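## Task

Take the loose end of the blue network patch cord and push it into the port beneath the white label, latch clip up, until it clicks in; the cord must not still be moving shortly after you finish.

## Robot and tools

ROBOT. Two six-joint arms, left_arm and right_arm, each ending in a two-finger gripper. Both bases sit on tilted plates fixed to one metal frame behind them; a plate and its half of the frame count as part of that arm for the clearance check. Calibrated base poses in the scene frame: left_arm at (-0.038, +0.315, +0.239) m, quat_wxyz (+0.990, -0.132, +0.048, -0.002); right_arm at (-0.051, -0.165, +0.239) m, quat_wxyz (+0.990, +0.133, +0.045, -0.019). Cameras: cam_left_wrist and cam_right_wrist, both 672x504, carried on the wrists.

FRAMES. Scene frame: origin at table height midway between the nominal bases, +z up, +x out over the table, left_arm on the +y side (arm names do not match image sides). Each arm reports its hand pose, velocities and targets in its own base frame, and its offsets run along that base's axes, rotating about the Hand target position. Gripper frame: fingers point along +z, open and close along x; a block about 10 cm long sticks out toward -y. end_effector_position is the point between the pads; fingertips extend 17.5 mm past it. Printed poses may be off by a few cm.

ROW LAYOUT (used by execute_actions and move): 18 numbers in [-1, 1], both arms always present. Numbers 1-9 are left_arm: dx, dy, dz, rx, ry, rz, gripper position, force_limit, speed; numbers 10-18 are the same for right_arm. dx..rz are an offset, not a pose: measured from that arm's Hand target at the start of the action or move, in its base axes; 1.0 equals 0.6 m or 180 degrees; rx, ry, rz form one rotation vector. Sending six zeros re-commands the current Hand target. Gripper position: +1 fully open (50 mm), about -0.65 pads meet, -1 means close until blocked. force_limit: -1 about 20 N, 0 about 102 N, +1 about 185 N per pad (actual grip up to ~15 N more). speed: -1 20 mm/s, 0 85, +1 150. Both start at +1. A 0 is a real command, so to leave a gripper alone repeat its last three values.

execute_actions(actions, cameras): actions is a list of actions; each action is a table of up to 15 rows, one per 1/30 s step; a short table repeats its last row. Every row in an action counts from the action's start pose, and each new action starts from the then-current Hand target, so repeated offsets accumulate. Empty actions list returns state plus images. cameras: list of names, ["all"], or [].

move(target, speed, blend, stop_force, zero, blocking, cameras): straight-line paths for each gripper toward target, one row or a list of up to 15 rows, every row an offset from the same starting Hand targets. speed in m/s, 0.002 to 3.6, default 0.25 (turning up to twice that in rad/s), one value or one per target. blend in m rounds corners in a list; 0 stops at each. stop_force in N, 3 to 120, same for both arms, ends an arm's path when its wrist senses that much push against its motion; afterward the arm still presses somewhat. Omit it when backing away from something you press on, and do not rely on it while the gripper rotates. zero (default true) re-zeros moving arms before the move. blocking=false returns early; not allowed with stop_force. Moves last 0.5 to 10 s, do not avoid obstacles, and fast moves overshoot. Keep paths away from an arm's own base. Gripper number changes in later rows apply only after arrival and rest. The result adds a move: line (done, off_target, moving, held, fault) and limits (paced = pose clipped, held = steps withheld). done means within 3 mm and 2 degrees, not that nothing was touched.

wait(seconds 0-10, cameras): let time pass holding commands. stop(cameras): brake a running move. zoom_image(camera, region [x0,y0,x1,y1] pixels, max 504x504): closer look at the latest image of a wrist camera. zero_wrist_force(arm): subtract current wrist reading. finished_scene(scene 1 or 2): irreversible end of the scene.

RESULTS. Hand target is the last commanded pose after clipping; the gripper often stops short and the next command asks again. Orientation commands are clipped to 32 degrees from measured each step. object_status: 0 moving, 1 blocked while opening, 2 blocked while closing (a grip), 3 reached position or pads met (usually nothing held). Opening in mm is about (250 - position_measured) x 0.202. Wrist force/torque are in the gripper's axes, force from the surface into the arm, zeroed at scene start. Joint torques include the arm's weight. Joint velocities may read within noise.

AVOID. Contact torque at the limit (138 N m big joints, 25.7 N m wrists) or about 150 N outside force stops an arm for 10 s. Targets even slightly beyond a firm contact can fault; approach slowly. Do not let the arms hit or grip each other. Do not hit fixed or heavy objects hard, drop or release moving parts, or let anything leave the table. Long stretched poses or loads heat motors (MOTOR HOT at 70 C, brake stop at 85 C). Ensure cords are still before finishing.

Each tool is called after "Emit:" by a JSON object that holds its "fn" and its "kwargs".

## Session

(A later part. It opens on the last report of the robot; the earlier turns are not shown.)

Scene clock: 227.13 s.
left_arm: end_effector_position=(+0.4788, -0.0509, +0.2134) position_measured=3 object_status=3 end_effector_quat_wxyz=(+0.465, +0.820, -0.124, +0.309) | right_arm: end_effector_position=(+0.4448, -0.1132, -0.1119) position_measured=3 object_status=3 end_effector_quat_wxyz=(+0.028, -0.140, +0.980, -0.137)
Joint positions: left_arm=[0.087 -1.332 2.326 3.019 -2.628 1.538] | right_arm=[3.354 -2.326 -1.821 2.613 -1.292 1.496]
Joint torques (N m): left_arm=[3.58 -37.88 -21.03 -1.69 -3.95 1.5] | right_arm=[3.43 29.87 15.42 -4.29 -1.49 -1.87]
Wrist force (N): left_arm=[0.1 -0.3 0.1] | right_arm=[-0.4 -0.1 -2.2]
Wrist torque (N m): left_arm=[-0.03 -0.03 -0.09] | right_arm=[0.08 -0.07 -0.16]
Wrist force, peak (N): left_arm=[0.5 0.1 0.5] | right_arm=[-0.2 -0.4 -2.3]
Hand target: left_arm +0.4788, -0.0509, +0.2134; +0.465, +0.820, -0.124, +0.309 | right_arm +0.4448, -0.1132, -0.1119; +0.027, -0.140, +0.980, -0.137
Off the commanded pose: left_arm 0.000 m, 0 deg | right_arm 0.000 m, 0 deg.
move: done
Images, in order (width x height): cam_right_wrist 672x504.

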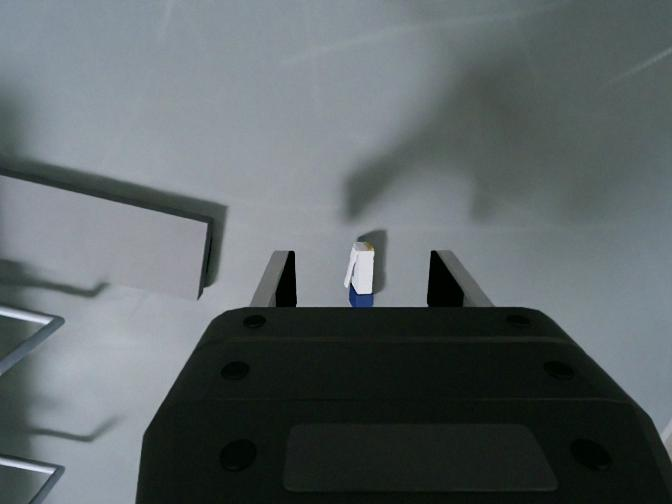

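Emit:
{"fn": "move", "kwargs": {"target": [0,0,0,0,0,0,1,1,1,0.0048,-0.0125,-0.0645,0,0,0,1,-1,-1], "speed": 0.03}}

Emit:
{"fn": "move", "kwargs": {"target": [0,0,0,0,0,0,1,1,1,0,0,0,0,0,0,-1,-1,-1]}}

Emit:
{"fn": "wait", "kwargs": {"seconds": 1, "cameras": ["cam_right_wrist"]}}

Emit:
{"fn": "zoom_image", "kwargs": {"camera": "cam_right_wrist", "region": [256, 190, 466, 320]}}

Scene clock: 236.33 s.
left_arm: end_effector_position=(+0.4788, -0.0509, +0.2134) position_measured=3 object_status=3 end_effector_quat_wxyz=(+0.465, +0.820, -0.124, +0.309) | right_arm: end_effector_position=(+0.4476, -0.1207, -0.1505) position_measured=3 object_status=3 end_effector_quat_wxyz=(+0.027, -0.140, +0.980, -0.137)
Joint positions: left_arm=[0.087 -1.332 2.326 3.019 -2.628 1.538] | right_arm=[3.335 -2.41 -1.799 2.681 -1.293 1.475]
Joint torques (N m): left_arm=[3.78 -38.18 -21.9 -1.86 -3.69 1.31] | right_arm=[5.69 29.82 14.61 -1.67 -1.43 -1.89]
Wrist force (N): left_arm=[0.1 0.4 -0.1] | right_arm=[0.0 -0.1 -2.1]
Wrist torque (N m): left_arm=[0.07 -0.02 -0.09] | right_arm=[0.09 -0.10 -0.16]
Wrist force, peak (N): left_arm=[0.5 -0.2 0.0] | right_arm=[-0.2 -0.2 -2.6]
Hand target: left_arm +0.4788, -0.0509, +0.2134; +0.465, +0.820, -0.124, +0.309 | right_arm +0.4476, -0.1207, -0.1506; +0.027, -0.140, +0.980, -0.137
Off the commanded pose: left_arm 0.000 m, 0 deg | right_arm 0.000 m, 0 deg.
move: done

Scene clock: 238.70 s.
left_arm: end_effector_position=(+0.4788, -0.0509, +0.2134) position_measured=3 object_status=3 end_effector_quat_wxyz=(+0.465, +0.820, -0.124, +0.309) | right_arm: end_effector_position=(+0.4476, -0.1207, -0.1506) position_measured=214 object_status=2 end_effector_quat_wxyz=(+0.027, -0.140, +0.980, -0.137)
Joint positions: left_arm=[0.087 -1.332 2.326 3.019 -2.628 1.538] | right_arm=[3.335 -2.411 -1.799 2.681 -1.293 1.475]
Joint torques (N m): left_arm=[3.98 -37.62 -21.01 -1.84 -3.85 1.35] | right_arm=[5.18 30.83 13.92 -1.8 -1.4 -1.89]
Wrist force (N): left_arm=[0.0 -0.1 -0.2] | right_arm=[-0.2 -0.2 -2.5]
Wrist torque (N m): left_arm=[-0.01 0.00 -0.09] | right_arm=[0.06 -0.10 -0.16]
Wrist force, peak (N): left_arm=[0.1 -0.5 -0.4] | right_arm=[-0.4 -0.1 -2.7]
Hand target: left_arm +0.4788, -0.0509, +0.2134; +0.465, +0.820, -0.124, +0.309 | right_arm +0.4476, -0.1207, -0.1506; +0.027, -0.140, +0.980, -0.137
Off the commanded pose: left_arm 0.000 m, 0 deg | right_arm 0.000 m, 0 deg.
move: done

Scene clock: 239.70 s.
left_arm: end_effector_position=(+0.4788, -0.0509, +0.2134) position_measured=3 object_status=3 end_effector_quat_wxyz=(+0.465, +0.820, -0.124, +0.309) | right_arm: end_effector_position=(+0.4476, -0.1207, -0.1506) position_measured=214 object_status=2 end_effector_quat_wxyz=(+0.027, -0.140, +0.980, -0.137)
Joint positions: left_arm=[0.087 -1.332 2.326 3.019 -2.628 1.538] | right_arm=[3.335 -2.411 -1.799 2.681 -1.293 1.475]
Joint torques (N m): left_arm=[3.55 -37.3 -21.04 -1.89 -3.75 1.41] | right_arm=[5.59 30.57 13.95 -1.83 -1.34 -1.86]
Wrist force (N): left_arm=[0.0 -0.1 -0.1] | right_arm=[-0.2 -0.3 -2.5]
Wrist torque (N m): left_arm=[-0.01 -0.02 -0.09] | right_arm=[0.05 -0.10 -0.16]
Wrist force, peak (N): left_arm=[0.2 -0.4 -0.3] | right_arm=[-0.4 0.0 -2.7]
Hand target: left_arm +0.4788, -0.0509, +0.2134; +0.465, +0.820, -0.124, +0.309 | right_arm +0.4476, -0.1207, -0.1506; +0.027, -0.140, +0.980, -0.137
Tool commands: left_gripper/position=+1.0 left_gripper/force_limit=+1.0 left_gripper/speed=+1.0 right_gripper/position=-1.0 right_gripper/force_limit=-1.0 right_gripper/speed=-1.0
Off the commanded pose: left_arm 0.000 m, 0 deg | right_arm 0.000 m, 0 deg.
wait: 1.00 s; at rest by 0.17 s
Images, in order (width x height): cam_right_wrist 672x504.

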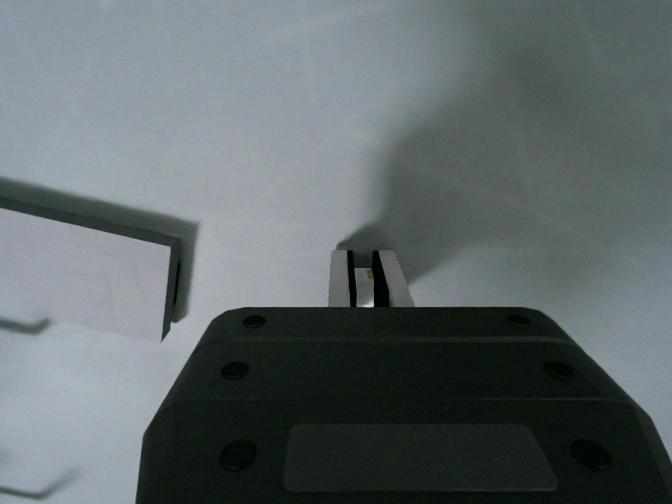

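Scaled by 2.400 from the camera's 672x504 image, which has a finer 960x720 frame.

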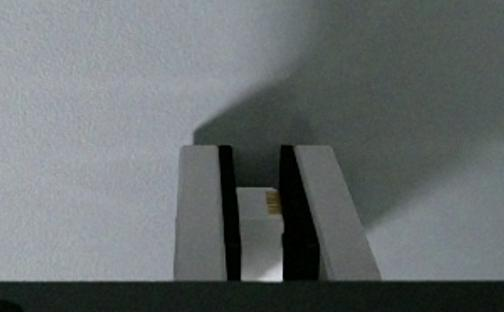

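Emit:
{"fn": "move", "kwargs": {"target": [0,0,0,0,0,0,1,1,1,0,0,0,0,0,0,1,-1,-1]}}

Emit:
{"fn": "move", "kwargs": {"target": [0,0,0,0,0,0,1,1,1,0.0032,-0.0108,0.0032,0,0,0,1,-1,-1], "speed": 0.03}}

Emit:
{"fn": "move", "kwargs": {"target": [0,0,0,0,0,0,1,1,1,0,0,0,0,0,0,-1,-1,-1]}}

Emit:
{"fn": "wait", "kwargs": {"seconds": 0.6, "cameras": ["cam_right_wrist"]}}

Emit:
{"fn": "zoom_image", "kwargs": {"camera": "cam_right_wrist", "region": [256, 190, 466, 320]}}

Scene clock: 248.20 s.
left_arm: end_effector_position=(+0.4788, -0.0509, +0.2134) position_measured=3 object_status=3 end_effector_quat_wxyz=(+0.465, +0.820, -0.124, +0.309) | right_arm: end_effector_position=(+0.4476, -0.1207, -0.1506) position_measured=3 object_status=0 end_effector_quat_wxyz=(+0.027, -0.140, +0.980, -0.137)
Joint positions: left_arm=[0.087 -1.332 2.326 3.019 -2.628 1.538] | right_arm=[3.335 -2.411 -1.799 2.681 -1.293 1.475]
Joint torques (N m): left_arm=[2.77 -36.92 -20.88 -1.89 -3.58 1.12] | right_arm=[5.91 30.76 13.01 -2.19 -1.19 -1.78]
Wrist force (N): left_arm=[0.0 -0.1 -0.4] | right_arm=[-0.2 -0.1 -2.3]
Wrist torque (N m): left_arm=[-0.01 -0.01 -0.09] | right_arm=[0.09 -0.08 -0.16]
Wrist force, peak (N): left_arm=[0.2 0.2 -0.6] | right_arm=[-0.3 -0.1 -2.8]
Hand target: left_arm +0.4788, -0.0509, +0.2134; +0.465, +0.820, -0.124, +0.309 | right_arm +0.4476, -0.1207, -0.1506; +0.027, -0.140, +0.980, -0.137
Off the commanded pose: left_arm 0.000 m, 0 deg | right_arm 0.000 m, 0 deg.
move: done

Scene clock: 248.97 s.
left_arm: end_effector_position=(+0.4788, -0.0509, +0.2134) position_measured=3 object_status=3 end_effector_quat_wxyz=(+0.465, +0.820, -0.124, +0.309) | right_arm: end_effector_position=(+0.4495, -0.1271, -0.1487) position_measured=3 object_status=3 end_effector_quat_wxyz=(+0.027, -0.140, +0.980, -0.137)
Joint positions: left_arm=[0.087 -1.332 2.326 3.019 -2.628 1.538] | right_arm=[3.318 -2.409 -1.791 2.676 -1.294 1.458]
Joint torques (N m): left_arm=[3.78 -37.61 -21.94 -1.93 -3.8 1.26] | right_arm=[4.24 48.9 14.22 -4.31 -1.52 -1.68]
Wrist force (N): left_arm=[0.1 -0.1 -0.1] | right_arm=[-0.2 -0.1 -2.2]
Wrist torque (N m): left_arm=[0.00 -0.03 -0.09] | right_arm=[0.09 -0.08 -0.16]
Wrist force, peak (N): left_arm=[0.1 -0.2 -0.3] | right_arm=[-0.5 0.0 -2.4]
Hand target: left_arm +0.4788, -0.0509, +0.2134; +0.465, +0.820, -0.124, +0.309 | right_arm +0.4496, -0.1272, -0.1487; +0.027, -0.140, +0.980, -0.137
Off the commanded pose: left_arm 0.000 m, 0 deg | right_arm 0.000 m, 0 deg.
move: done

Scene clock: 251.33 s.
left_arm: end_effector_position=(+0.4788, -0.0509, +0.2134) position_measured=3 object_status=3 end_effector_quat_wxyz=(+0.465, +0.820, -0.124, +0.309) | right_arm: end_effector_position=(+0.4496, -0.1272, -0.1487) position_measured=215 object_status=2 end_effector_quat_wxyz=(+0.027, -0.140, +0.980, -0.137)
Joint positions: left_arm=[0.087 -1.332 2.326 3.019 -2.628 1.538] | right_arm=[3.318 -2.409 -1.791 2.676 -1.294 1.458]
Joint torques (N m): left_arm=[3.69 -37.64 -21.39 -1.84 -3.45 1.33] | right_arm=[5.3 48.59 14.11 -4.06 -1.36 -1.9]
Wrist force (N): left_arm=[0.1 0.1 0.0] | right_arm=[-0.2 -0.1 -2.3]
Wrist torque (N m): left_arm=[0.02 -0.02 -0.09] | right_arm=[0.09 -0.08 -0.16]
Wrist force, peak (N): left_arm=[0.1 -0.2 -0.5] | right_arm=[-0.3 0.1 -2.5]
Hand target: left_arm +0.4788, -0.0509, +0.2134; +0.465, +0.820, -0.124, +0.309 | right_arm +0.4496, -0.1272, -0.1487; +0.027, -0.140, +0.980, -0.137
Off the commanded pose: left_arm 0.000 m, 0 deg | right_arm 0.000 m, 0 deg.
move: done

Scene clock: 251.93 s.
left_arm: end_effector_position=(+0.4788, -0.0509, +0.2134) position_measured=3 object_status=3 end_effector_quat_wxyz=(+0.465, +0.820, -0.124, +0.309) | right_arm: end_effector_position=(+0.4496, -0.1272, -0.1487) position_measured=215 object_status=2 end_effector_quat_wxyz=(+0.027, -0.140, +0.980, -0.137)
Joint positions: left_arm=[0.087 -1.332 2.326 3.019 -2.628 1.538] | right_arm=[3.318 -2.409 -1.791 2.676 -1.294 1.458]
Joint torques (N m): left_arm=[3.47 -37.9 -20.94 -1.88 -3.69 1.1] | right_arm=[4.75 48.73 14.32 -4.1 -1.35 -1.85]
Wrist force (N): left_arm=[0.2 0.2 -0.2] | right_arm=[-0.3 0.0 -2.2]
Wrist torque (N m): left_arm=[0.04 -0.04 -0.09] | right_arm=[0.09 -0.06 -0.17]
Wrist force, peak (N): left_arm=[0.0 0.4 0.1] | right_arm=[-0.2 -0.2 -2.5]
Hand target: left_arm +0.4788, -0.0509, +0.2134; +0.465, +0.820, -0.124, +0.309 | right_arm +0.4496, -0.1272, -0.1487; +0.027, -0.140, +0.980, -0.137
Tool commands: left_gripper/position=+1.0 left_gripper/force_limit=+1.0 left_gripper/speed=+1.0 right_gripper/position=-1.0 right_gripper/force_limit=-1.0 right_gripper/speed=-1.0
Off the commanded pose: left_arm 0.000 m, 0 deg | right_arm 0.000 m, 0 deg.
wait: 0.60 s; at rest by 0.17 s
Images, in order (width x height): cam_right_wrist 672x504.

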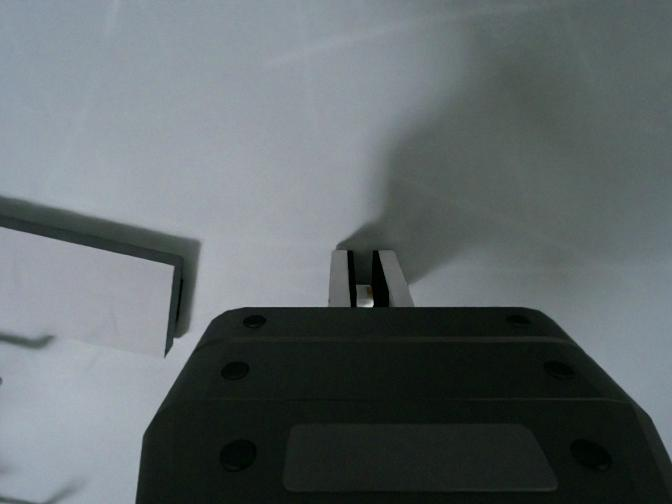

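Scaled by 2.400 from the camera's 672x504 image, which has a finer 960x720 frame.

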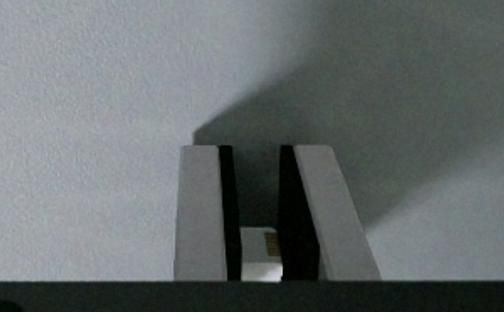

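Emit:
{"fn": "move", "kwargs": {"target": [[0,0,0,0,0,0,1,1,1,-0.0157,0.0436,0.1601,0,0,0,-1,-1,-1],[0,0,0,0,0,0,1,1,1,-0.0064,0.4348,0.2628,0.3948,-0.2094,0.4351,-1,-1,-1]], "speed": 0.12, "cameras": ["all"]}}

Scene clock: 269.90 s.
left_arm: end_effector_position=(+0.4788, -0.0509, +0.2134) position_measured=3 object_status=3 end_effector_quat_wxyz=(+0.465, +0.820, -0.124, +0.309) | right_arm: end_effector_position=(+0.4449, +0.1009, +0.0004) position_measured=215 object_status=2 end_effector_quat_wxyz=(+0.402, -0.555, +0.638, +0.351)
Joint positions: left_arm=[0.087 -1.332 2.326 3.019 -2.628 1.538] | right_arm=[3.148 -2.335 -1.801 2.855 -2.675 0.324]
Joint torques (N m): left_arm=[3.03 -36.64 -21.8 -2.1 -3.62 1.04] | right_arm=[4.26 49.18 -0.47 -1.42 -0.8 0.98]
Wrist force (N): left_arm=[0.1 0.1 0.0] | right_arm=[-2.9 -1.1 -0.1]
Wrist torque (N m): left_arm=[0.02 -0.02 -0.09] | right_arm=[-0.14 0.80 -0.37]
Wrist force, peak (N): left_arm=[0.1 -0.5 0.4] | right_arm=[-3.0 -1.5 0.5]
Hand target: left_arm +0.4788, -0.0509, +0.2134; +0.465, +0.820, -0.124, +0.309 | right_arm +0.4449, +0.1008, +0.0004; +0.402, -0.555, +0.638, +0.351 (not the last commanded pose)
Off the commanded pose: left_arm 0.000 m, 0 deg | right_arm 0.034 m, 16 deg.
move: held (right_arm; a check stopped the path); path passed 1 of 2 targets; limits=held
pose unreachable (right arm): on one or more control steps of this call, first in action 0 (counted from 0), this arm could not follow its commanded pose, so it was not sent that pose on those steps. It may still have moved: this result reports where it is.
cause: moving toward the commanded pose would bring two parts of the arm too close to each other (its gripper and another part of the arm, with joints 4 (wrist 1) to 6 (wrist 3) between them, 6 mm apart when it was first held).

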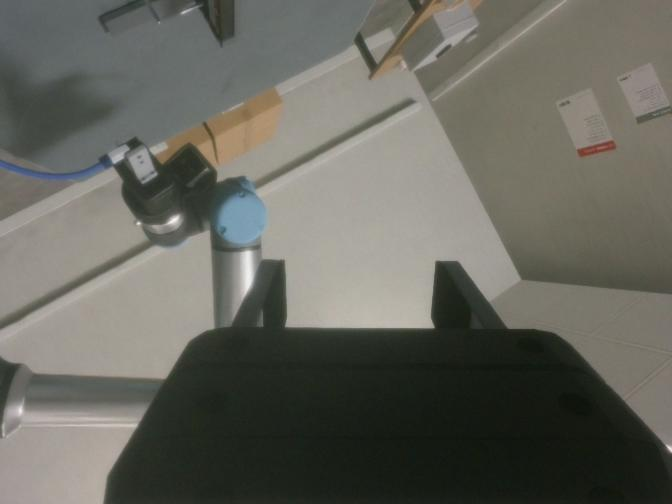

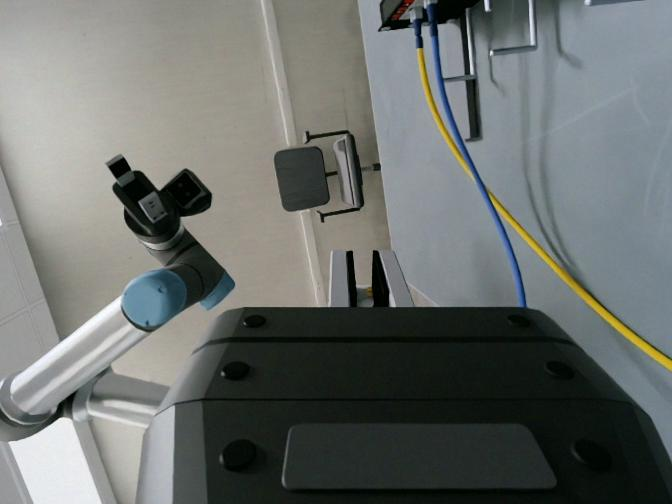

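Emit:
{"fn": "move", "kwargs": {"target": [0,0,0,0,0,0,1,1,1,0,0,0,0.057,-0.0964,-0.1212,-1,-1,-1], "speed": 0.15, "cameras": ["all"]}}

Emit:
{"fn": "zoom_image", "kwargs": {"camera": "cam_left_wrist", "region": [40, 110, 240, 250]}}

Scene clock: 281.30 s.
left_arm: end_effector_position=(+0.4788, -0.0509, +0.2134) position_measured=3 object_status=3 end_effector_quat_wxyz=(+0.465, +0.820, -0.124, +0.309) | right_arm: end_effector_position=(+0.4449, +0.1008, +0.0004) position_measured=215 object_status=2 end_effector_quat_wxyz=(+0.599, -0.434, +0.630, +0.237)
Joint positions: left_arm=[0.087 -1.332 2.326 3.019 -2.628 1.538] | right_arm=[3.216 -2.135 -2.338 4.2 -2.457 1.131]
Joint torques (N m): left_arm=[3.14 -37.65 -21.48 -1.88 -3.61 0.91] | right_arm=[16.4 21.46 -3.4 1.89 0.36 1.2]
Wrist force (N): left_arm=[-0.3 -0.1 -0.1] | right_arm=[-3.3 -1.2 0.7]
Wrist torque (N m): left_arm=[-0.01 0.03 -0.09] | right_arm=[-0.19 0.93 -0.36]
Wrist force, peak (N): left_arm=[0.7 -0.2 -0.2] | right_arm=[-3.4 -1.2 0.7]
Hand target: left_arm +0.4788, -0.0509, +0.2134; +0.465, +0.820, -0.124, +0.309 | right_arm +0.4449, +0.1008, +0.0004; +0.599, -0.434, +0.630, +0.237
Off the commanded pose: left_arm 0.000 m, 0 deg | right_arm 0.000 m, 0 deg.
move: done

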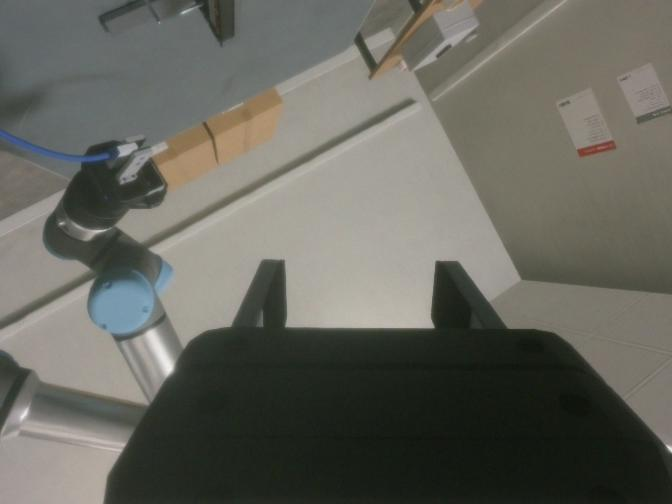

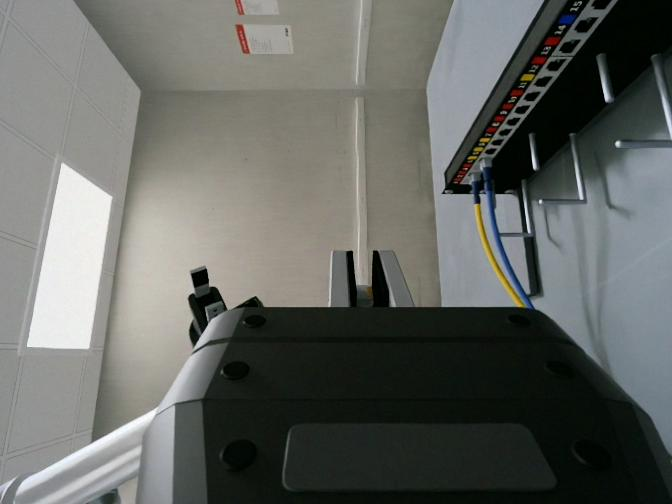

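Scaled by 2.520 from the camera's 672x504 image, which has a finer 960x720 frame.

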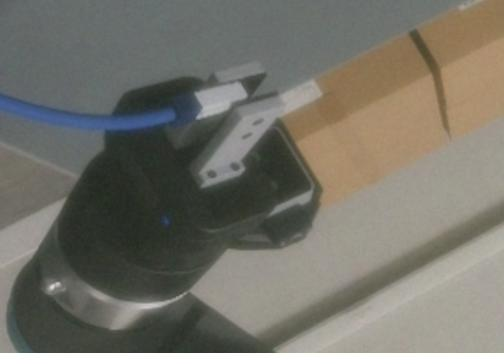

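Emit:
{"fn": "move", "kwargs": {"target": [[0,0,0,0.5159,-0.4181,-0.3654,1,-0.5,-1,0,0,0,0,0,0,-1,-1,-1],[-0.2488,-0.4393,-0.3263,0.5159,-0.4181,-0.3654,1,-0.5,-1,0,0,0,0,0,0,-1,-1,-1]], "cameras": ["all"]}}

Emit:
{"fn": "zoom_image", "kwargs": {"camera": "cam_left_wrist", "region": [236, 120, 486, 310]}}

Scene clock: 302.57 s.
left_arm: end_effector_position=(+0.3295, -0.3145, +0.0177) position_measured=3 object_status=3 end_effector_quat_wxyz=(+0.271, -0.385, +0.847, -0.248) | right_arm: end_effector_position=(+0.4449, +0.1008, +0.0004) position_measured=215 object_status=2 end_effector_quat_wxyz=(+0.599, -0.434, +0.630, +0.237)
Joint positions: left_arm=[-1.467 -1.222 2.699 2.871 -0.897 2.521] | right_arm=[3.216 -2.135 -2.338 4.201 -2.457 1.131]
Joint torques (N m): left_arm=[-18.62 -3.57 -21.42 -5.73 3.32 -2.15] | right_arm=[16.54 20.41 -3.43 1.78 0.28 1.16]
Wrist force (N): left_arm=[-1.2 -4.3 -3.0] | right_arm=[-3.1 -1.2 0.6]
Wrist torque (N m): left_arm=[-0.53 -0.07 0.36] | right_arm=[-0.20 0.91 -0.36]
Wrist force, peak (N): left_arm=[-3.3 -4.9 -3.8] | right_arm=[-3.6 -1.3 0.8]
Hand target: left_arm +0.3295, -0.3145, +0.0176; +0.271, -0.385, +0.847, -0.248 | right_arm +0.4449, +0.1008, +0.0004; +0.599, -0.434, +0.630, +0.237
Off the commanded pose: left_arm 0.000 m, 0 deg | right_arm 0.000 m, 0 deg.
move: done

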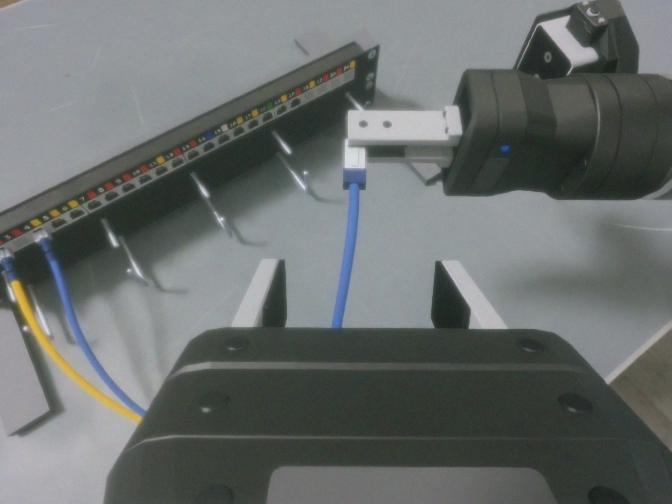

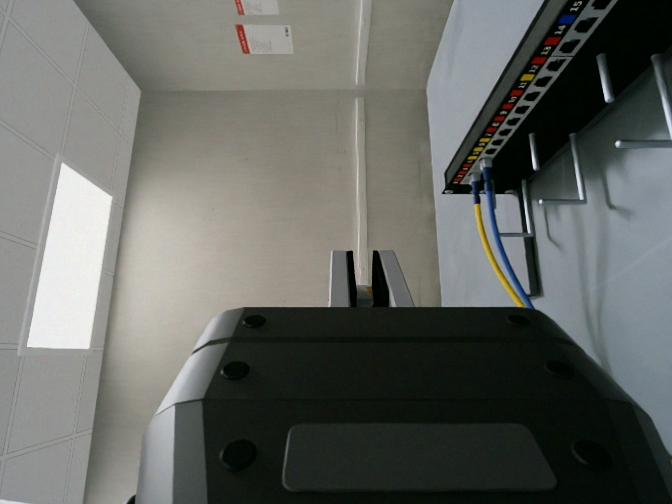

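Scaled by 2.016 from the camera's 672x504 image, which has a finer 960x720 frame.

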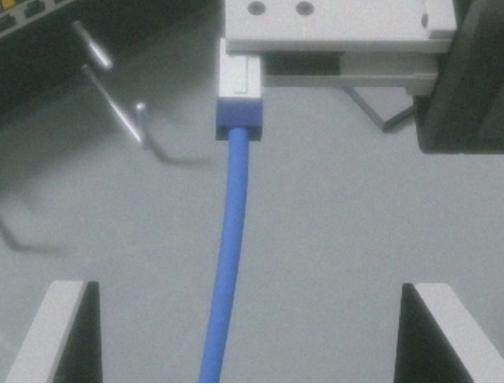

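Emit:
{"fn": "move", "kwargs": {"target": [0.1022,-0.0408,-0.1013,0,0,0,0.35,-0.5,-1,0,0,0,0,0,0,-1,-1,-1], "speed": 0.1, "cameras": ["all"]}}

Emit:
{"fn": "zoom_image", "kwargs": {"camera": "cam_left_wrist", "region": [236, 150, 486, 330]}}

Scene clock: 311.63 s.
left_arm: end_effector_position=(+0.3908, -0.3390, -0.0431) position_measured=100 object_status=3 end_effector_quat_wxyz=(+0.271, -0.385, +0.847, -0.248) | right_arm: end_effector_position=(+0.4449, +0.1008, +0.0004) position_measured=215 object_status=2 end_effector_quat_wxyz=(+0.599, -0.434, +0.630, +0.237)
Joint positions: left_arm=[-1.285 -0.884 2.511 2.598 -0.972 2.727] | right_arm=[3.216 -2.135 -2.338 4.201 -2.457 1.131]
Joint torques (N m): left_arm=[1.14 -12.68 -17.12 -5.73 -1.66 2.48] | right_arm=[16.35 21.19 -3.27 1.76 0.18 1.14]
Wrist force (N): left_arm=[-1.0 -4.5 -2.9] | right_arm=[-3.3 -1.5 0.6]
Wrist torque (N m): left_arm=[-0.55 -0.08 0.24] | right_arm=[-0.24 0.93 -0.35]
Wrist force, peak (N): left_arm=[-1.6 -4.8 -3.7] | right_arm=[-3.5 -1.5 0.8]
Hand target: left_arm +0.3908, -0.3390, -0.0431; +0.271, -0.385, +0.847, -0.248 | right_arm +0.4449, +0.1008, +0.0004; +0.599, -0.434, +0.630, +0.237
Off the commanded pose: left_arm 0.000 m, 0 deg | right_arm 0.000 m, 0 deg.
move: done

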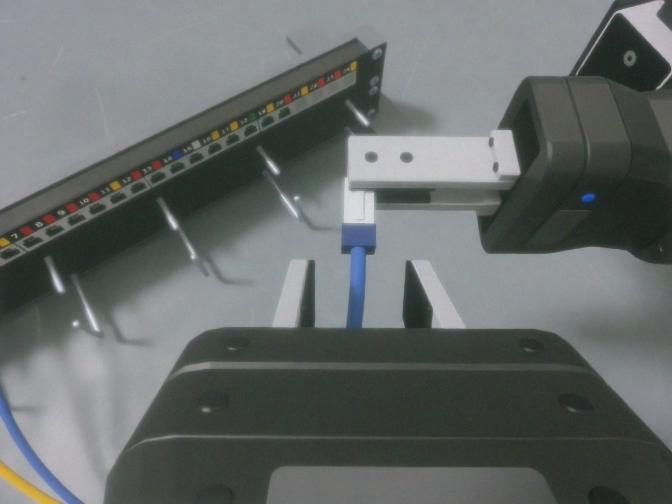

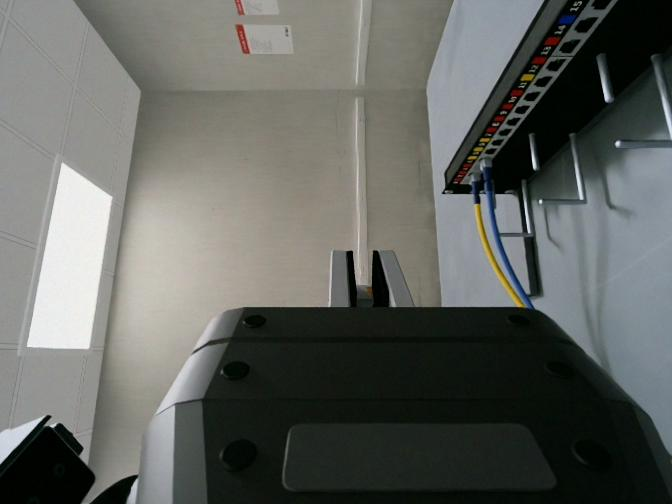

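Scaled by 2.016 from the camera's 672x504 image, which has a finer 960x720 frame.

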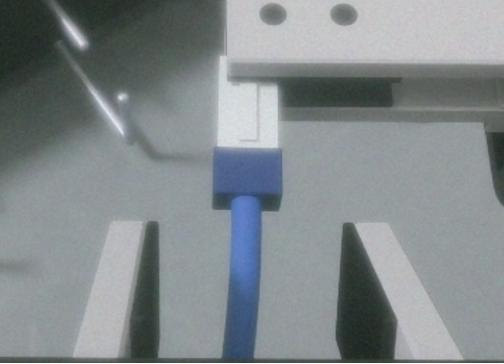

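Emit:
{"fn": "move", "kwargs": {"target": [0.0465,-0.0193,-0.0436,0,0,0,0.35,-0.5,-1,0,0,0,0,0,0,-1,-1,-1], "speed": 0.05, "cameras": ["cam_left_wrist"]}}

Emit:
{"fn": "zoom_image", "kwargs": {"camera": "cam_left_wrist", "region": [256, 200, 466, 340]}}

Scene clock: 317.97 s.
left_arm: end_effector_position=(+0.4187, -0.3506, -0.0693) position_measured=100 object_status=3 end_effector_quat_wxyz=(+0.271, -0.385, +0.847, -0.248) | right_arm: end_effector_position=(+0.4449, +0.1008, +0.0004) position_measured=215 object_status=2 end_effector_quat_wxyz=(+0.599, -0.434, +0.630, +0.237)
Joint positions: left_arm=[-1.22 -0.78 2.414 2.555 -1.003 2.796] | right_arm=[3.216 -2.135 -2.338 4.201 -2.457 1.131]
Joint torques (N m): left_arm=[-0.99 -17.22 -17.05 -5.75 -1.87 2.39] | right_arm=[15.96 21.11 -3.68 1.72 0.2 1.21]
Wrist force (N): left_arm=[-1.4 -4.4 -3.4] | right_arm=[-3.2 -1.4 0.8]
Wrist torque (N m): left_arm=[-0.53 -0.02 0.24] | right_arm=[-0.23 0.92 -0.35]
Wrist force, peak (N): left_arm=[-1.6 -4.5 -3.9] | right_arm=[-3.5 -1.3 0.7]
Hand target: left_arm +0.4187, -0.3506, -0.0693; +0.271, -0.385, +0.847, -0.248 | right_arm +0.4449, +0.1008, +0.0004; +0.599, -0.434, +0.630, +0.237
Off the commanded pose: left_arm 0.000 m, 0 deg | right_arm 0.000 m, 0 deg.
move: done
Images, in order (width x height): cam_left_wrist 672x504.

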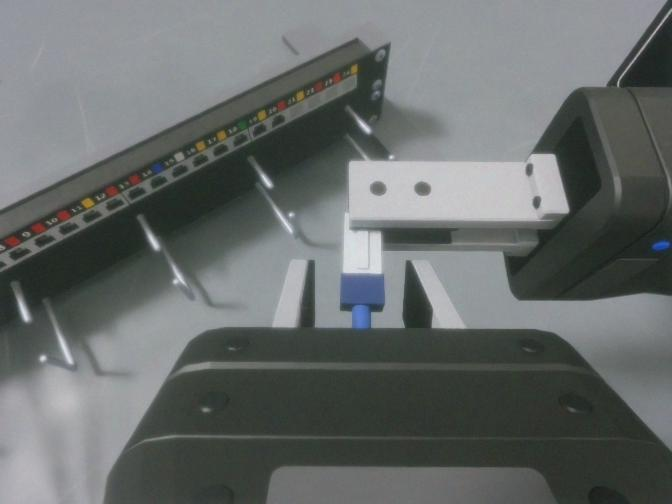

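Scaled by 2.400 from the camera's 672x504 image, which has a finer 960x720 frame.

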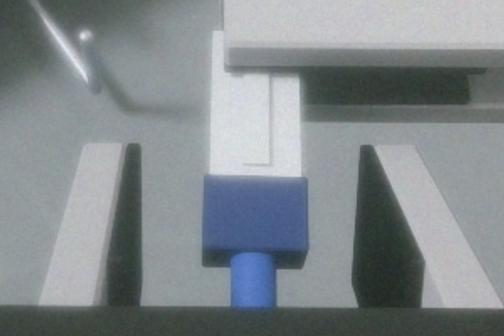

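Emit:
{"fn": "move", "kwargs": {"target": [-0.0152,0.0049,0.0170,0,0,0,0.35,-0.5,-1,0,0,0,0,0,0,-1,-1,-1], "speed": 0.05}}

Emit:
{"fn": "move", "kwargs": {"target": [0,0,0,0,0,0,-1,-0.5,-1,0,0,0,0,0,0,-1,-1,-1]}}

Emit:
{"fn": "wait", "kwargs": {"seconds": 0.6, "cameras": ["cam_left_wrist"]}}

Emit:
{"fn": "zoom_image", "kwargs": {"camera": "cam_left_wrist", "region": [256, 200, 466, 340]}}

Scene clock: 328.53 s.
left_arm: end_effector_position=(+0.4096, -0.3476, -0.0591) position_measured=100 object_status=3 end_effector_quat_wxyz=(+0.271, -0.385, +0.847, -0.248) | right_arm: end_effector_position=(+0.4449, +0.1008, +0.0004) position_measured=215 object_status=2 end_effector_quat_wxyz=(+0.599, -0.434, +0.630, +0.237)
Joint positions: left_arm=[-1.241 -0.818 2.446 2.573 -0.993 2.774] | right_arm=[3.216 -2.135 -2.338 4.201 -2.457 1.131]
Joint torques (N m): left_arm=[-21.69 -40.15 6.46 -1.71 3.06 -2.2] | right_arm=[16.21 21.41 -3.77 1.63 0.17 1.18]
Wrist force (N): left_arm=[-1.2 -4.8 -3.1] | right_arm=[-3.3 -1.2 0.7]
Wrist torque (N m): left_arm=[-0.59 -0.06 0.36] | right_arm=[-0.20 0.94 -0.35]
Wrist force, peak (N): left_arm=[-1.2 -5.0 -3.3] | right_arm=[-3.4 -1.3 0.9]
Hand target: left_arm +0.4096, -0.3476, -0.0591; +0.271, -0.385, +0.847, -0.248 | right_arm +0.4449, +0.1008, +0.0004; +0.599, -0.434, +0.630, +0.237
Off the commanded pose: left_arm 0.000 m, 0 deg | right_arm 0.000 m, 0 deg.
move: done

Scene clock: 329.77 s.
left_arm: end_effector_position=(+0.4096, -0.3476, -0.0591) position_measured=201 object_status=0 end_effector_quat_wxyz=(+0.271, -0.385, +0.847, -0.248) | right_arm: end_effector_position=(+0.4449, +0.1008, +0.0004) position_measured=215 object_status=2 end_effector_quat_wxyz=(+0.599, -0.434, +0.630, +0.237)
Joint positions: left_arm=[-1.241 -0.818 2.446 2.573 -0.993 2.774] | right_arm=[3.216 -2.135 -2.338 4.201 -2.457 1.131]
Joint torques (N m): left_arm=[-20.59 -40.03 6.98 -1.85 2.74 -1.81] | right_arm=[16.28 21.49 -3.85 1.61 0.09 1.16]
Wrist force (N): left_arm=[-1.4 -4.6 -3.1] | right_arm=[-3.1 -1.5 0.7]
Wrist torque (N m): left_arm=[-0.57 -0.03 0.36] | right_arm=[-0.21 0.93 -0.36]
Wrist force, peak (N): left_arm=[-1.6 -4.5 -3.4] | right_arm=[-3.5 -1.3 0.8]
Hand target: left_arm +0.4096, -0.3476, -0.0591; +0.271, -0.385, +0.847, -0.248 | right_arm +0.4449, +0.1008, +0.0004; +0.599, -0.434, +0.630, +0.237
Off the commanded pose: left_arm 0.000 m, 0 deg | right_arm 0.000 m, 0 deg.
move: done

Scene clock: 330.37 s.
left_arm: end_effector_position=(+0.4096, -0.3476, -0.0591) position_measured=201 object_status=2 end_effector_quat_wxyz=(+0.271, -0.385, +0.847, -0.248) | right_arm: end_effector_position=(+0.4449, +0.1008, +0.0004) position_measured=215 object_status=2 end_effector_quat_wxyz=(+0.599, -0.434, +0.630, +0.237)
Joint positions: left_arm=[-1.241 -0.818 2.446 2.573 -0.993 2.774] | right_arm=[3.216 -2.135 -2.338 4.201 -2.457 1.131]
Joint torques (N m): left_arm=[-20.33 -39.93 5.92 -1.83 2.27 -1.94] | right_arm=[16.02 21.45 -3.93 1.66 0.12 1.13]
Wrist force (N): left_arm=[-1.4 -4.4 -3.3] | right_arm=[-3.2 -1.7 0.5]
Wrist torque (N m): left_arm=[-0.54 -0.02 0.36] | right_arm=[-0.24 0.95 -0.36]
Wrist force, peak (N): left_arm=[-1.4 -4.6 -3.6] | right_arm=[-3.3 -1.6 0.5]
Hand target: left_arm +0.4096, -0.3476, -0.0591; +0.271, -0.385, +0.847, -0.248 | right_arm +0.4449, +0.1008, +0.0004; +0.599, -0.434, +0.630, +0.237
Tool commands: left_gripper/position=-1.0 left_gripper/force_limit=-0.5 left_gripper/speed=-1.0 right_gripper/position=-1.0 right_gripper/force_limit=-1.0 right_gripper/speed=-1.0
Off the commanded pose: left_arm 0.000 m, 0 deg | right_arm 0.000 m, 0 deg.
wait: 0.60 s; at rest by 0.17 s
Images, in order (width x height): cam_left_wrist 672x504.

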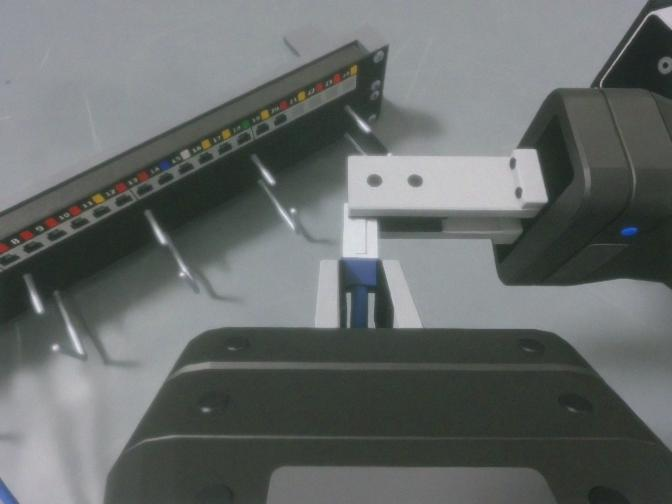

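Scaled by 2.400 from the camera's 672x504 image, which has a finer 960x720 frame.

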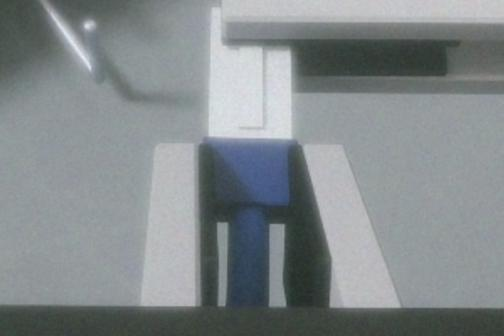

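Emit:
{"fn": "move", "kwargs": {"target": [0,0,0,0,0,0,-1,-0.5,-1,0,0,0,0,0,0,0,-1,-1]}}

Emit:
{"fn": "move", "kwargs": {"target": [0,0,0,0,0,0,-1,-0.5,-1,-0.1376,-0.2045,0.0422,0,0,0,0,-1,-1], "speed": 0.12, "cameras": ["all"]}}

Emit:
{"fn": "zoom_image", "kwargs": {"camera": "cam_left_wrist", "region": [256, 180, 466, 340]}}

Scene clock: 336.30 s.
left_arm: end_effector_position=(+0.4096, -0.3476, -0.0591) position_measured=201 object_status=2 end_effector_quat_wxyz=(+0.271, -0.385, +0.847, -0.248) | right_arm: end_effector_position=(+0.4449, +0.1008, +0.0004) position_measured=152 object_status=3 end_effector_quat_wxyz=(+0.599, -0.434, +0.630, +0.237)
Joint positions: left_arm=[-1.241 -0.818 2.446 2.573 -0.993 2.774] | right_arm=[3.216 -2.135 -2.338 4.201 -2.457 1.131]
Joint torques (N m): left_arm=[-20.77 -40.46 5.57 -2.81 1.04 -2] | right_arm=[15.51 21.65 -3.89 1.59 0.09 0.97]
Wrist force (N): left_arm=[-1.4 -4.2 -3.2] | right_arm=[-3.5 -1.3 0.9]
Wrist torque (N m): left_arm=[-0.50 -0.01 0.35] | right_arm=[-0.22 0.93 -0.33]
Wrist force, peak (N): left_arm=[-1.6 -4.7 -3.5] | right_arm=[-4.3 -2.3 0.7]
Hand target: left_arm +0.4096, -0.3476, -0.0591; +0.271, -0.385, +0.847, -0.248 | right_arm +0.4449, +0.1008, +0.0004; +0.599, -0.434, +0.630, +0.237
Off the commanded pose: left_arm 0.000 m, 0 deg | right_arm 0.000 m, 0 deg.
move: done

Scene clock: 338.30 s.
left_arm: end_effector_position=(+0.4096, -0.3476, -0.0591) position_measured=201 object_status=2 end_effector_quat_wxyz=(+0.271, -0.385, +0.847, -0.248) | right_arm: end_effector_position=(+0.3624, -0.0218, +0.0257) position_measured=152 object_status=3 end_effector_quat_wxyz=(+0.599, -0.434, +0.630, +0.237)
Joint positions: left_arm=[-1.241 -0.818 2.446 2.573 -0.993 2.774] | right_arm=[2.754 -2.151 -2.241 3.688 -2.876 0.658]
Joint torques (N m): left_arm=[-20.27 -39.66 4.75 -4.43 -0.02 -2.03] | right_arm=[-2.49 22.63 8.33 -3.16 -3.33 -1.88]
Wrist force (N): left_arm=[-1.1 -4.5 -2.8] | right_arm=[-3.5 -1.1 0.7]
Wrist torque (N m): left_arm=[-0.54 -0.05 0.35] | right_arm=[-0.19 0.94 -0.24]
Wrist force, peak (N): left_arm=[-1.4 -4.7 -3.1] | right_arm=[-3.3 -1.2 2.2]
Hand target: left_arm +0.4096, -0.3476, -0.0591; +0.271, -0.385, +0.847, -0.248 | right_arm +0.3624, -0.0219, +0.0257; +0.599, -0.434, +0.630, +0.237
Off the commanded pose: left_arm 0.000 m, 0 deg | right_arm 0.000 m, 0 deg.
move: done

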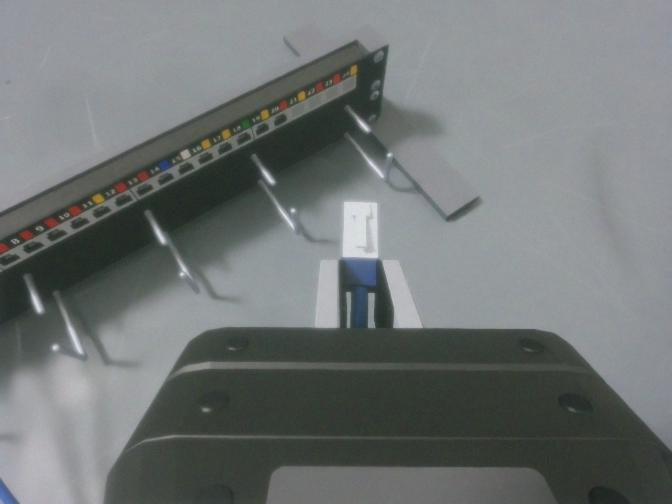

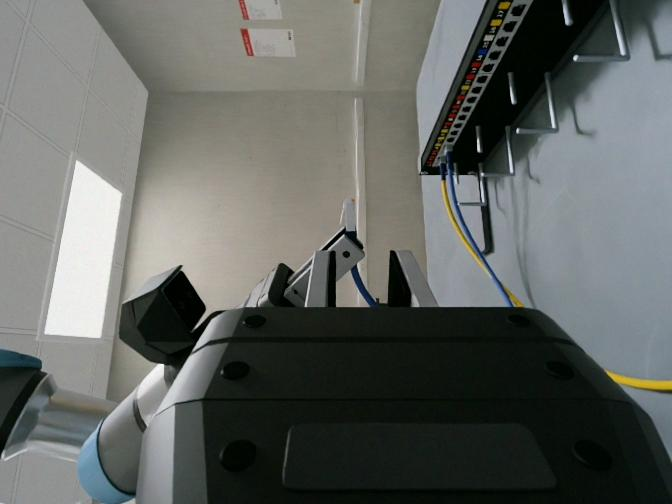

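Scaled by 2.400 from the camera's 672x504 image, which has a finer 960x720 frame.

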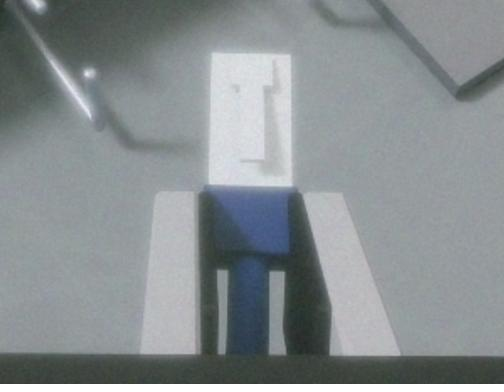

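Emit:
{"fn": "move", "kwargs": {"target": [0,0,0,0,0,0,-1,-0.5,-1,-0.02,-0.165,0.037,0,0,0,0,-1,-1]}}

Emit:
{"fn": "move", "kwargs": {"target": [0.1705,0.0613,-0.1477,-0.0184,-0.0509,0.1868,-1,-0.5,-1,0,0,0,0,0,0,0,-1,-1], "speed": 0.12, "cameras": ["cam_left_wrist"]}}

Emit:
{"fn": "zoom_image", "kwargs": {"camera": "cam_left_wrist", "region": [226, 110, 496, 310]}}

Scene clock: 347.00 s.
left_arm: end_effector_position=(+0.4096, -0.3476, -0.0591) position_measured=201 object_status=2 end_effector_quat_wxyz=(+0.271, -0.385, +0.847, -0.248) | right_arm: end_effector_position=(+0.3623, -0.0236, +0.0261) position_measured=152 object_status=3 end_effector_quat_wxyz=(+0.600, -0.433, +0.630, +0.236)
Joint positions: left_arm=[-1.241 -0.818 2.446 2.573 -0.993 2.774] | right_arm=[2.748 -2.154 -2.236 3.676 -2.88 0.647]
Joint torques (N m): left_arm=[-20.7 -39.4 3.09 -5.6 -1.52 -2] | right_arm=[13.5 40.3 -6.52 -0.54 -0.48 1.03]
Wrist force (N): left_arm=[-1.1 -4.2 -2.9] | right_arm=[-3.2 -1.2 0.8]
Wrist torque (N m): left_arm=[-0.50 -0.04 0.36] | right_arm=[-0.20 0.89 -0.33]
Wrist force, peak (N): left_arm=[-1.1 -4.6 -3.4] | right_arm=[-3.5 -2.8 -2.6]
Hand target: left_arm +0.4096, -0.3476, -0.0591; +0.271, -0.385, +0.847, -0.248 | right_arm +0.3623, -0.0236, +0.0261; +0.600, -0.433, +0.630, +0.236 (not the last commanded pose)
Off the commanded pose: left_arm 0.000 m, 0 deg | right_arm 0.100 m, 0 deg.
move: held (right_arm; a check stopped the path); limits=held
pose unreachable (right arm): on one or more control steps of this call, first in action 0 (counted from 0), this arm could not follow its commanded pose, so it was not sent that pose on those steps. It may still have moved: this result reports where it is.
cause: moving toward the commanded pose would bring two parts of the arm too close to each other (its gripper and another part of the arm, with joints 4 (wrist 1) to 6 (wrist 3) between them, 9 mm apart when it was first held).

Scene clock: 350.03 s.
left_arm: end_effector_position=(+0.5119, -0.3109, -0.1477) position_measured=201 object_status=2 end_effector_quat_wxyz=(+0.386, -0.600, +0.668, -0.213) | right_arm: end_effector_position=(+0.3623, -0.0236, +0.0261) position_measured=152 object_status=3 end_effector_quat_wxyz=(+0.600, -0.433, +0.630, +0.236)
Joint positions: left_arm=[-1.137 -0.53 2.121 2.864 -0.685 2.235] | right_arm=[2.748 -2.154 -2.236 3.676 -2.88 0.647]
Joint torques (N m): left_arm=[-1.27 -25.73 -17.66 -1.54 3.83 -2.12] | right_arm=[13.06 40.64 -6.16 -0.53 -0.52 1.2]
Wrist force (N): left_arm=[-1.0 -4.1 -3.1] | right_arm=[-3.5 -1.1 1.0]
Wrist torque (N m): left_arm=[-0.49 -0.07 0.36] | right_arm=[-0.19 0.94 -0.33]
Wrist force, peak (N): left_arm=[-1.0 -4.9 -3.2] | right_arm=[-3.7 -1.1 1.0]
Hand target: left_arm +0.5119, -0.3109, -0.1477; +0.386, -0.600, +0.668, -0.213 | right_arm +0.3623, -0.0236, +0.0261; +0.600, -0.433, +0.630, +0.236
Off the commanded pose: left_arm 0.000 m, 0 deg | right_arm 0.000 m, 0 deg.
move: done
Images, in order (width x height): cam_left_wrist 672x504.

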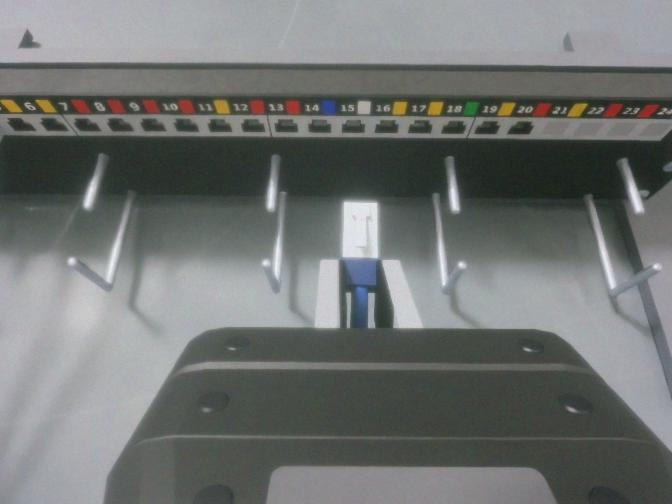

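Scaled by 1.867 from the camera's 672x504 image, which has a finer 960x720 frame.

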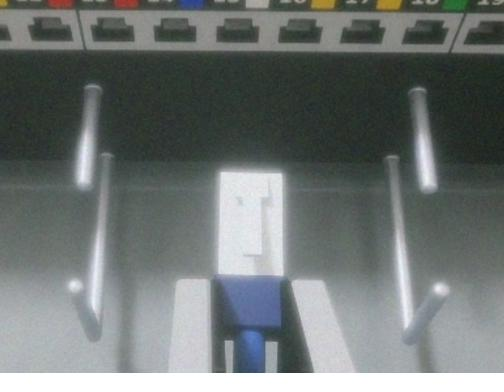

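Emit:
{"fn": "move", "kwargs": {"target": [0.1018,0.0148,-0.0484,0,0,0,-1,-0.5,-1,0,0,0,0,0,0,0,-1,-1], "speed": 0.06, "stop_force": 8, "cameras": ["cam_left_wrist"]}}

Emit:
{"fn": "zoom_image", "kwargs": {"camera": "cam_left_wrist", "region": [286, 130, 436, 270]}}

Scene clock: 359.53 s.
left_arm: end_effector_position=(+0.5730, -0.3020, -0.1768) position_measured=201 object_status=2 end_effector_quat_wxyz=(+0.386, -0.600, +0.668, -0.213) | right_arm: end_effector_position=(+0.3623, -0.0236, +0.0261) position_measured=152 object_status=3 end_effector_quat_wxyz=(+0.600, -0.433, +0.630, +0.236)
Joint positions: left_arm=[-1.015 -0.419 1.958 2.779 -0.725 2.414] | right_arm=[2.748 -2.154 -2.236 3.676 -2.88 0.647]
Joint torques (N m): left_arm=[-3.88 -28.33 -18.55 -5.58 -1.1 2.48] | right_arm=[13.36 40.99 -6.16 -0.48 -0.65 0.99]
Wrist force (N): left_arm=[-1.3 -4.3 -2.6] | right_arm=[-3.4 -1.2 0.9]
Wrist torque (N m): left_arm=[-0.53 0.00 0.22] | right_arm=[-0.21 0.91 -0.33]
Wrist force, peak (N): left_arm=[-1.6 -4.5 -2.9] | right_arm=[-3.7 -1.3 1.0]
Hand target: left_arm +0.5730, -0.3020, -0.1768; +0.386, -0.600, +0.668, -0.213 | right_arm +0.3623, -0.0236, +0.0261; +0.600, -0.433, +0.630, +0.236
Off the commanded pose: left_arm 0.000 m, 0 deg | right_arm 0.000 m, 0 deg.
move: done
Images, in order (width x height): cam_left_wrist 672x504.

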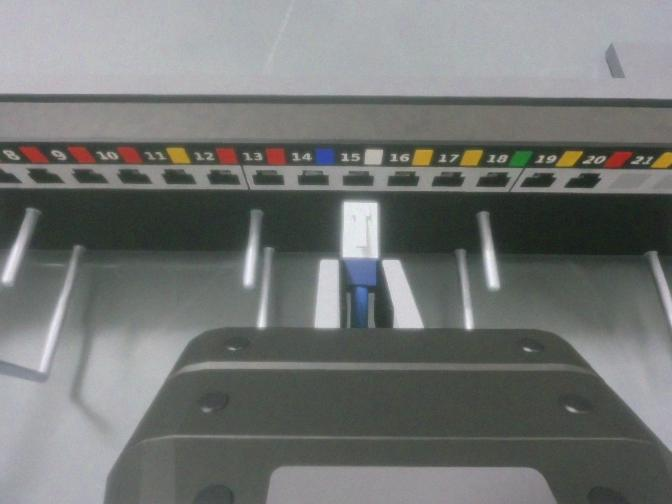

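Scaled by 3.360 from the camera's 672x504 image, which has a finer 960x720 frame.

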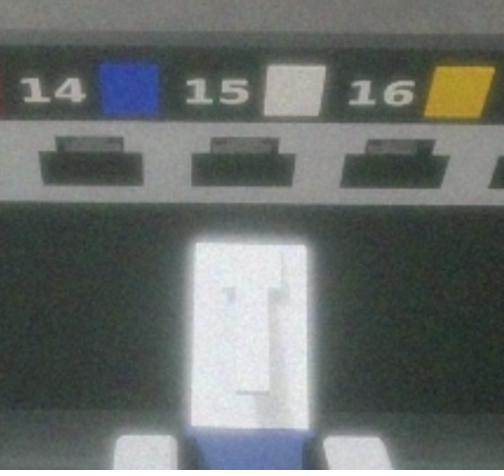

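Emit:
{"fn": "move", "kwargs": {"target": [0.0415,-0.0004,0.004,0,0,0,-1,-0.5,-1,0,0,0,0,0,0,0,-1,-1], "speed": 0.012, "stop_force": 4, "cameras": ["cam_left_wrist"]}}

Emit:
{"fn": "zoom_image", "kwargs": {"camera": "cam_left_wrist", "region": [286, 130, 436, 270]}}

Scene clock: 375.87 s.
left_arm: end_effector_position=(+0.5879, -0.3021, -0.1753) position_measured=201 object_status=2 end_effector_quat_wxyz=(+0.386, -0.600, +0.668, -0.213) | right_arm: end_effector_position=(+0.3623, -0.0236, +0.0261) position_measured=152 object_status=3 end_effector_quat_wxyz=(+0.600, -0.433, +0.630, +0.236)
Joint positions: left_arm=[-0.99 -0.415 1.924 2.784 -0.735 2.448] | right_arm=[2.748 -2.154 -2.236 3.676 -2.88 0.647]
Joint torques (N m): left_arm=[-23.19 -54.98 4.25 -5.22 3.02 -1.97] | right_arm=[13.31 40.08 -6.44 -0.56 -0.7 0.94]
Wrist force (N): left_arm=[-1.2 -1.8 -4.7] | right_arm=[-3.3 -1.3 0.8]
Wrist torque (N m): left_arm=[-0.50 0.03 0.30] | right_arm=[-0.23 0.91 -0.33]
Wrist force, peak (N): left_arm=[0.0 7.1 -11.8] | right_arm=[-3.7 -1.2 0.9]
Hand target: left_arm +0.5879, -0.3021, -0.1753; +0.386, -0.600, +0.668, -0.213 (not the last commanded pose) | right_arm +0.3623, -0.0236, +0.0261; +0.600, -0.433, +0.630, +0.236
Off the commanded pose: left_arm 0.010 m, 0 deg | right_arm 0.000 m, 0 deg.
move: contact (left_arm)
Images, in order (width x height): cam_left_wrist 672x504.

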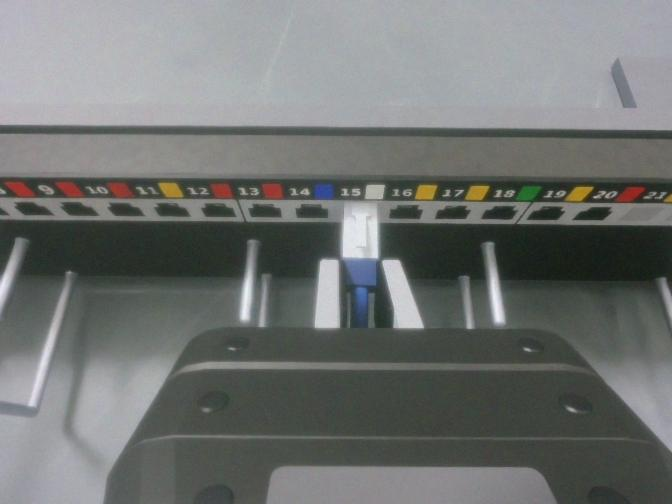

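Scaled by 3.360 from the camera's 672x504 image, which has a finer 960x720 frame.

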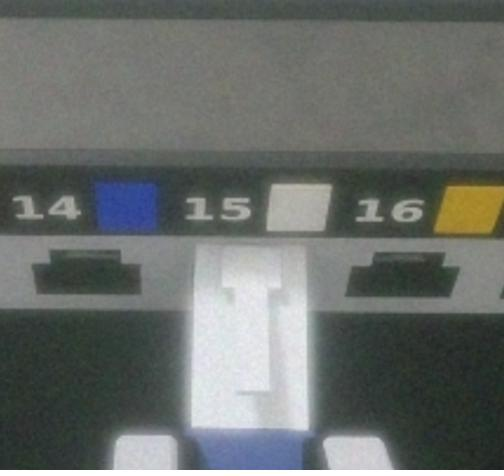

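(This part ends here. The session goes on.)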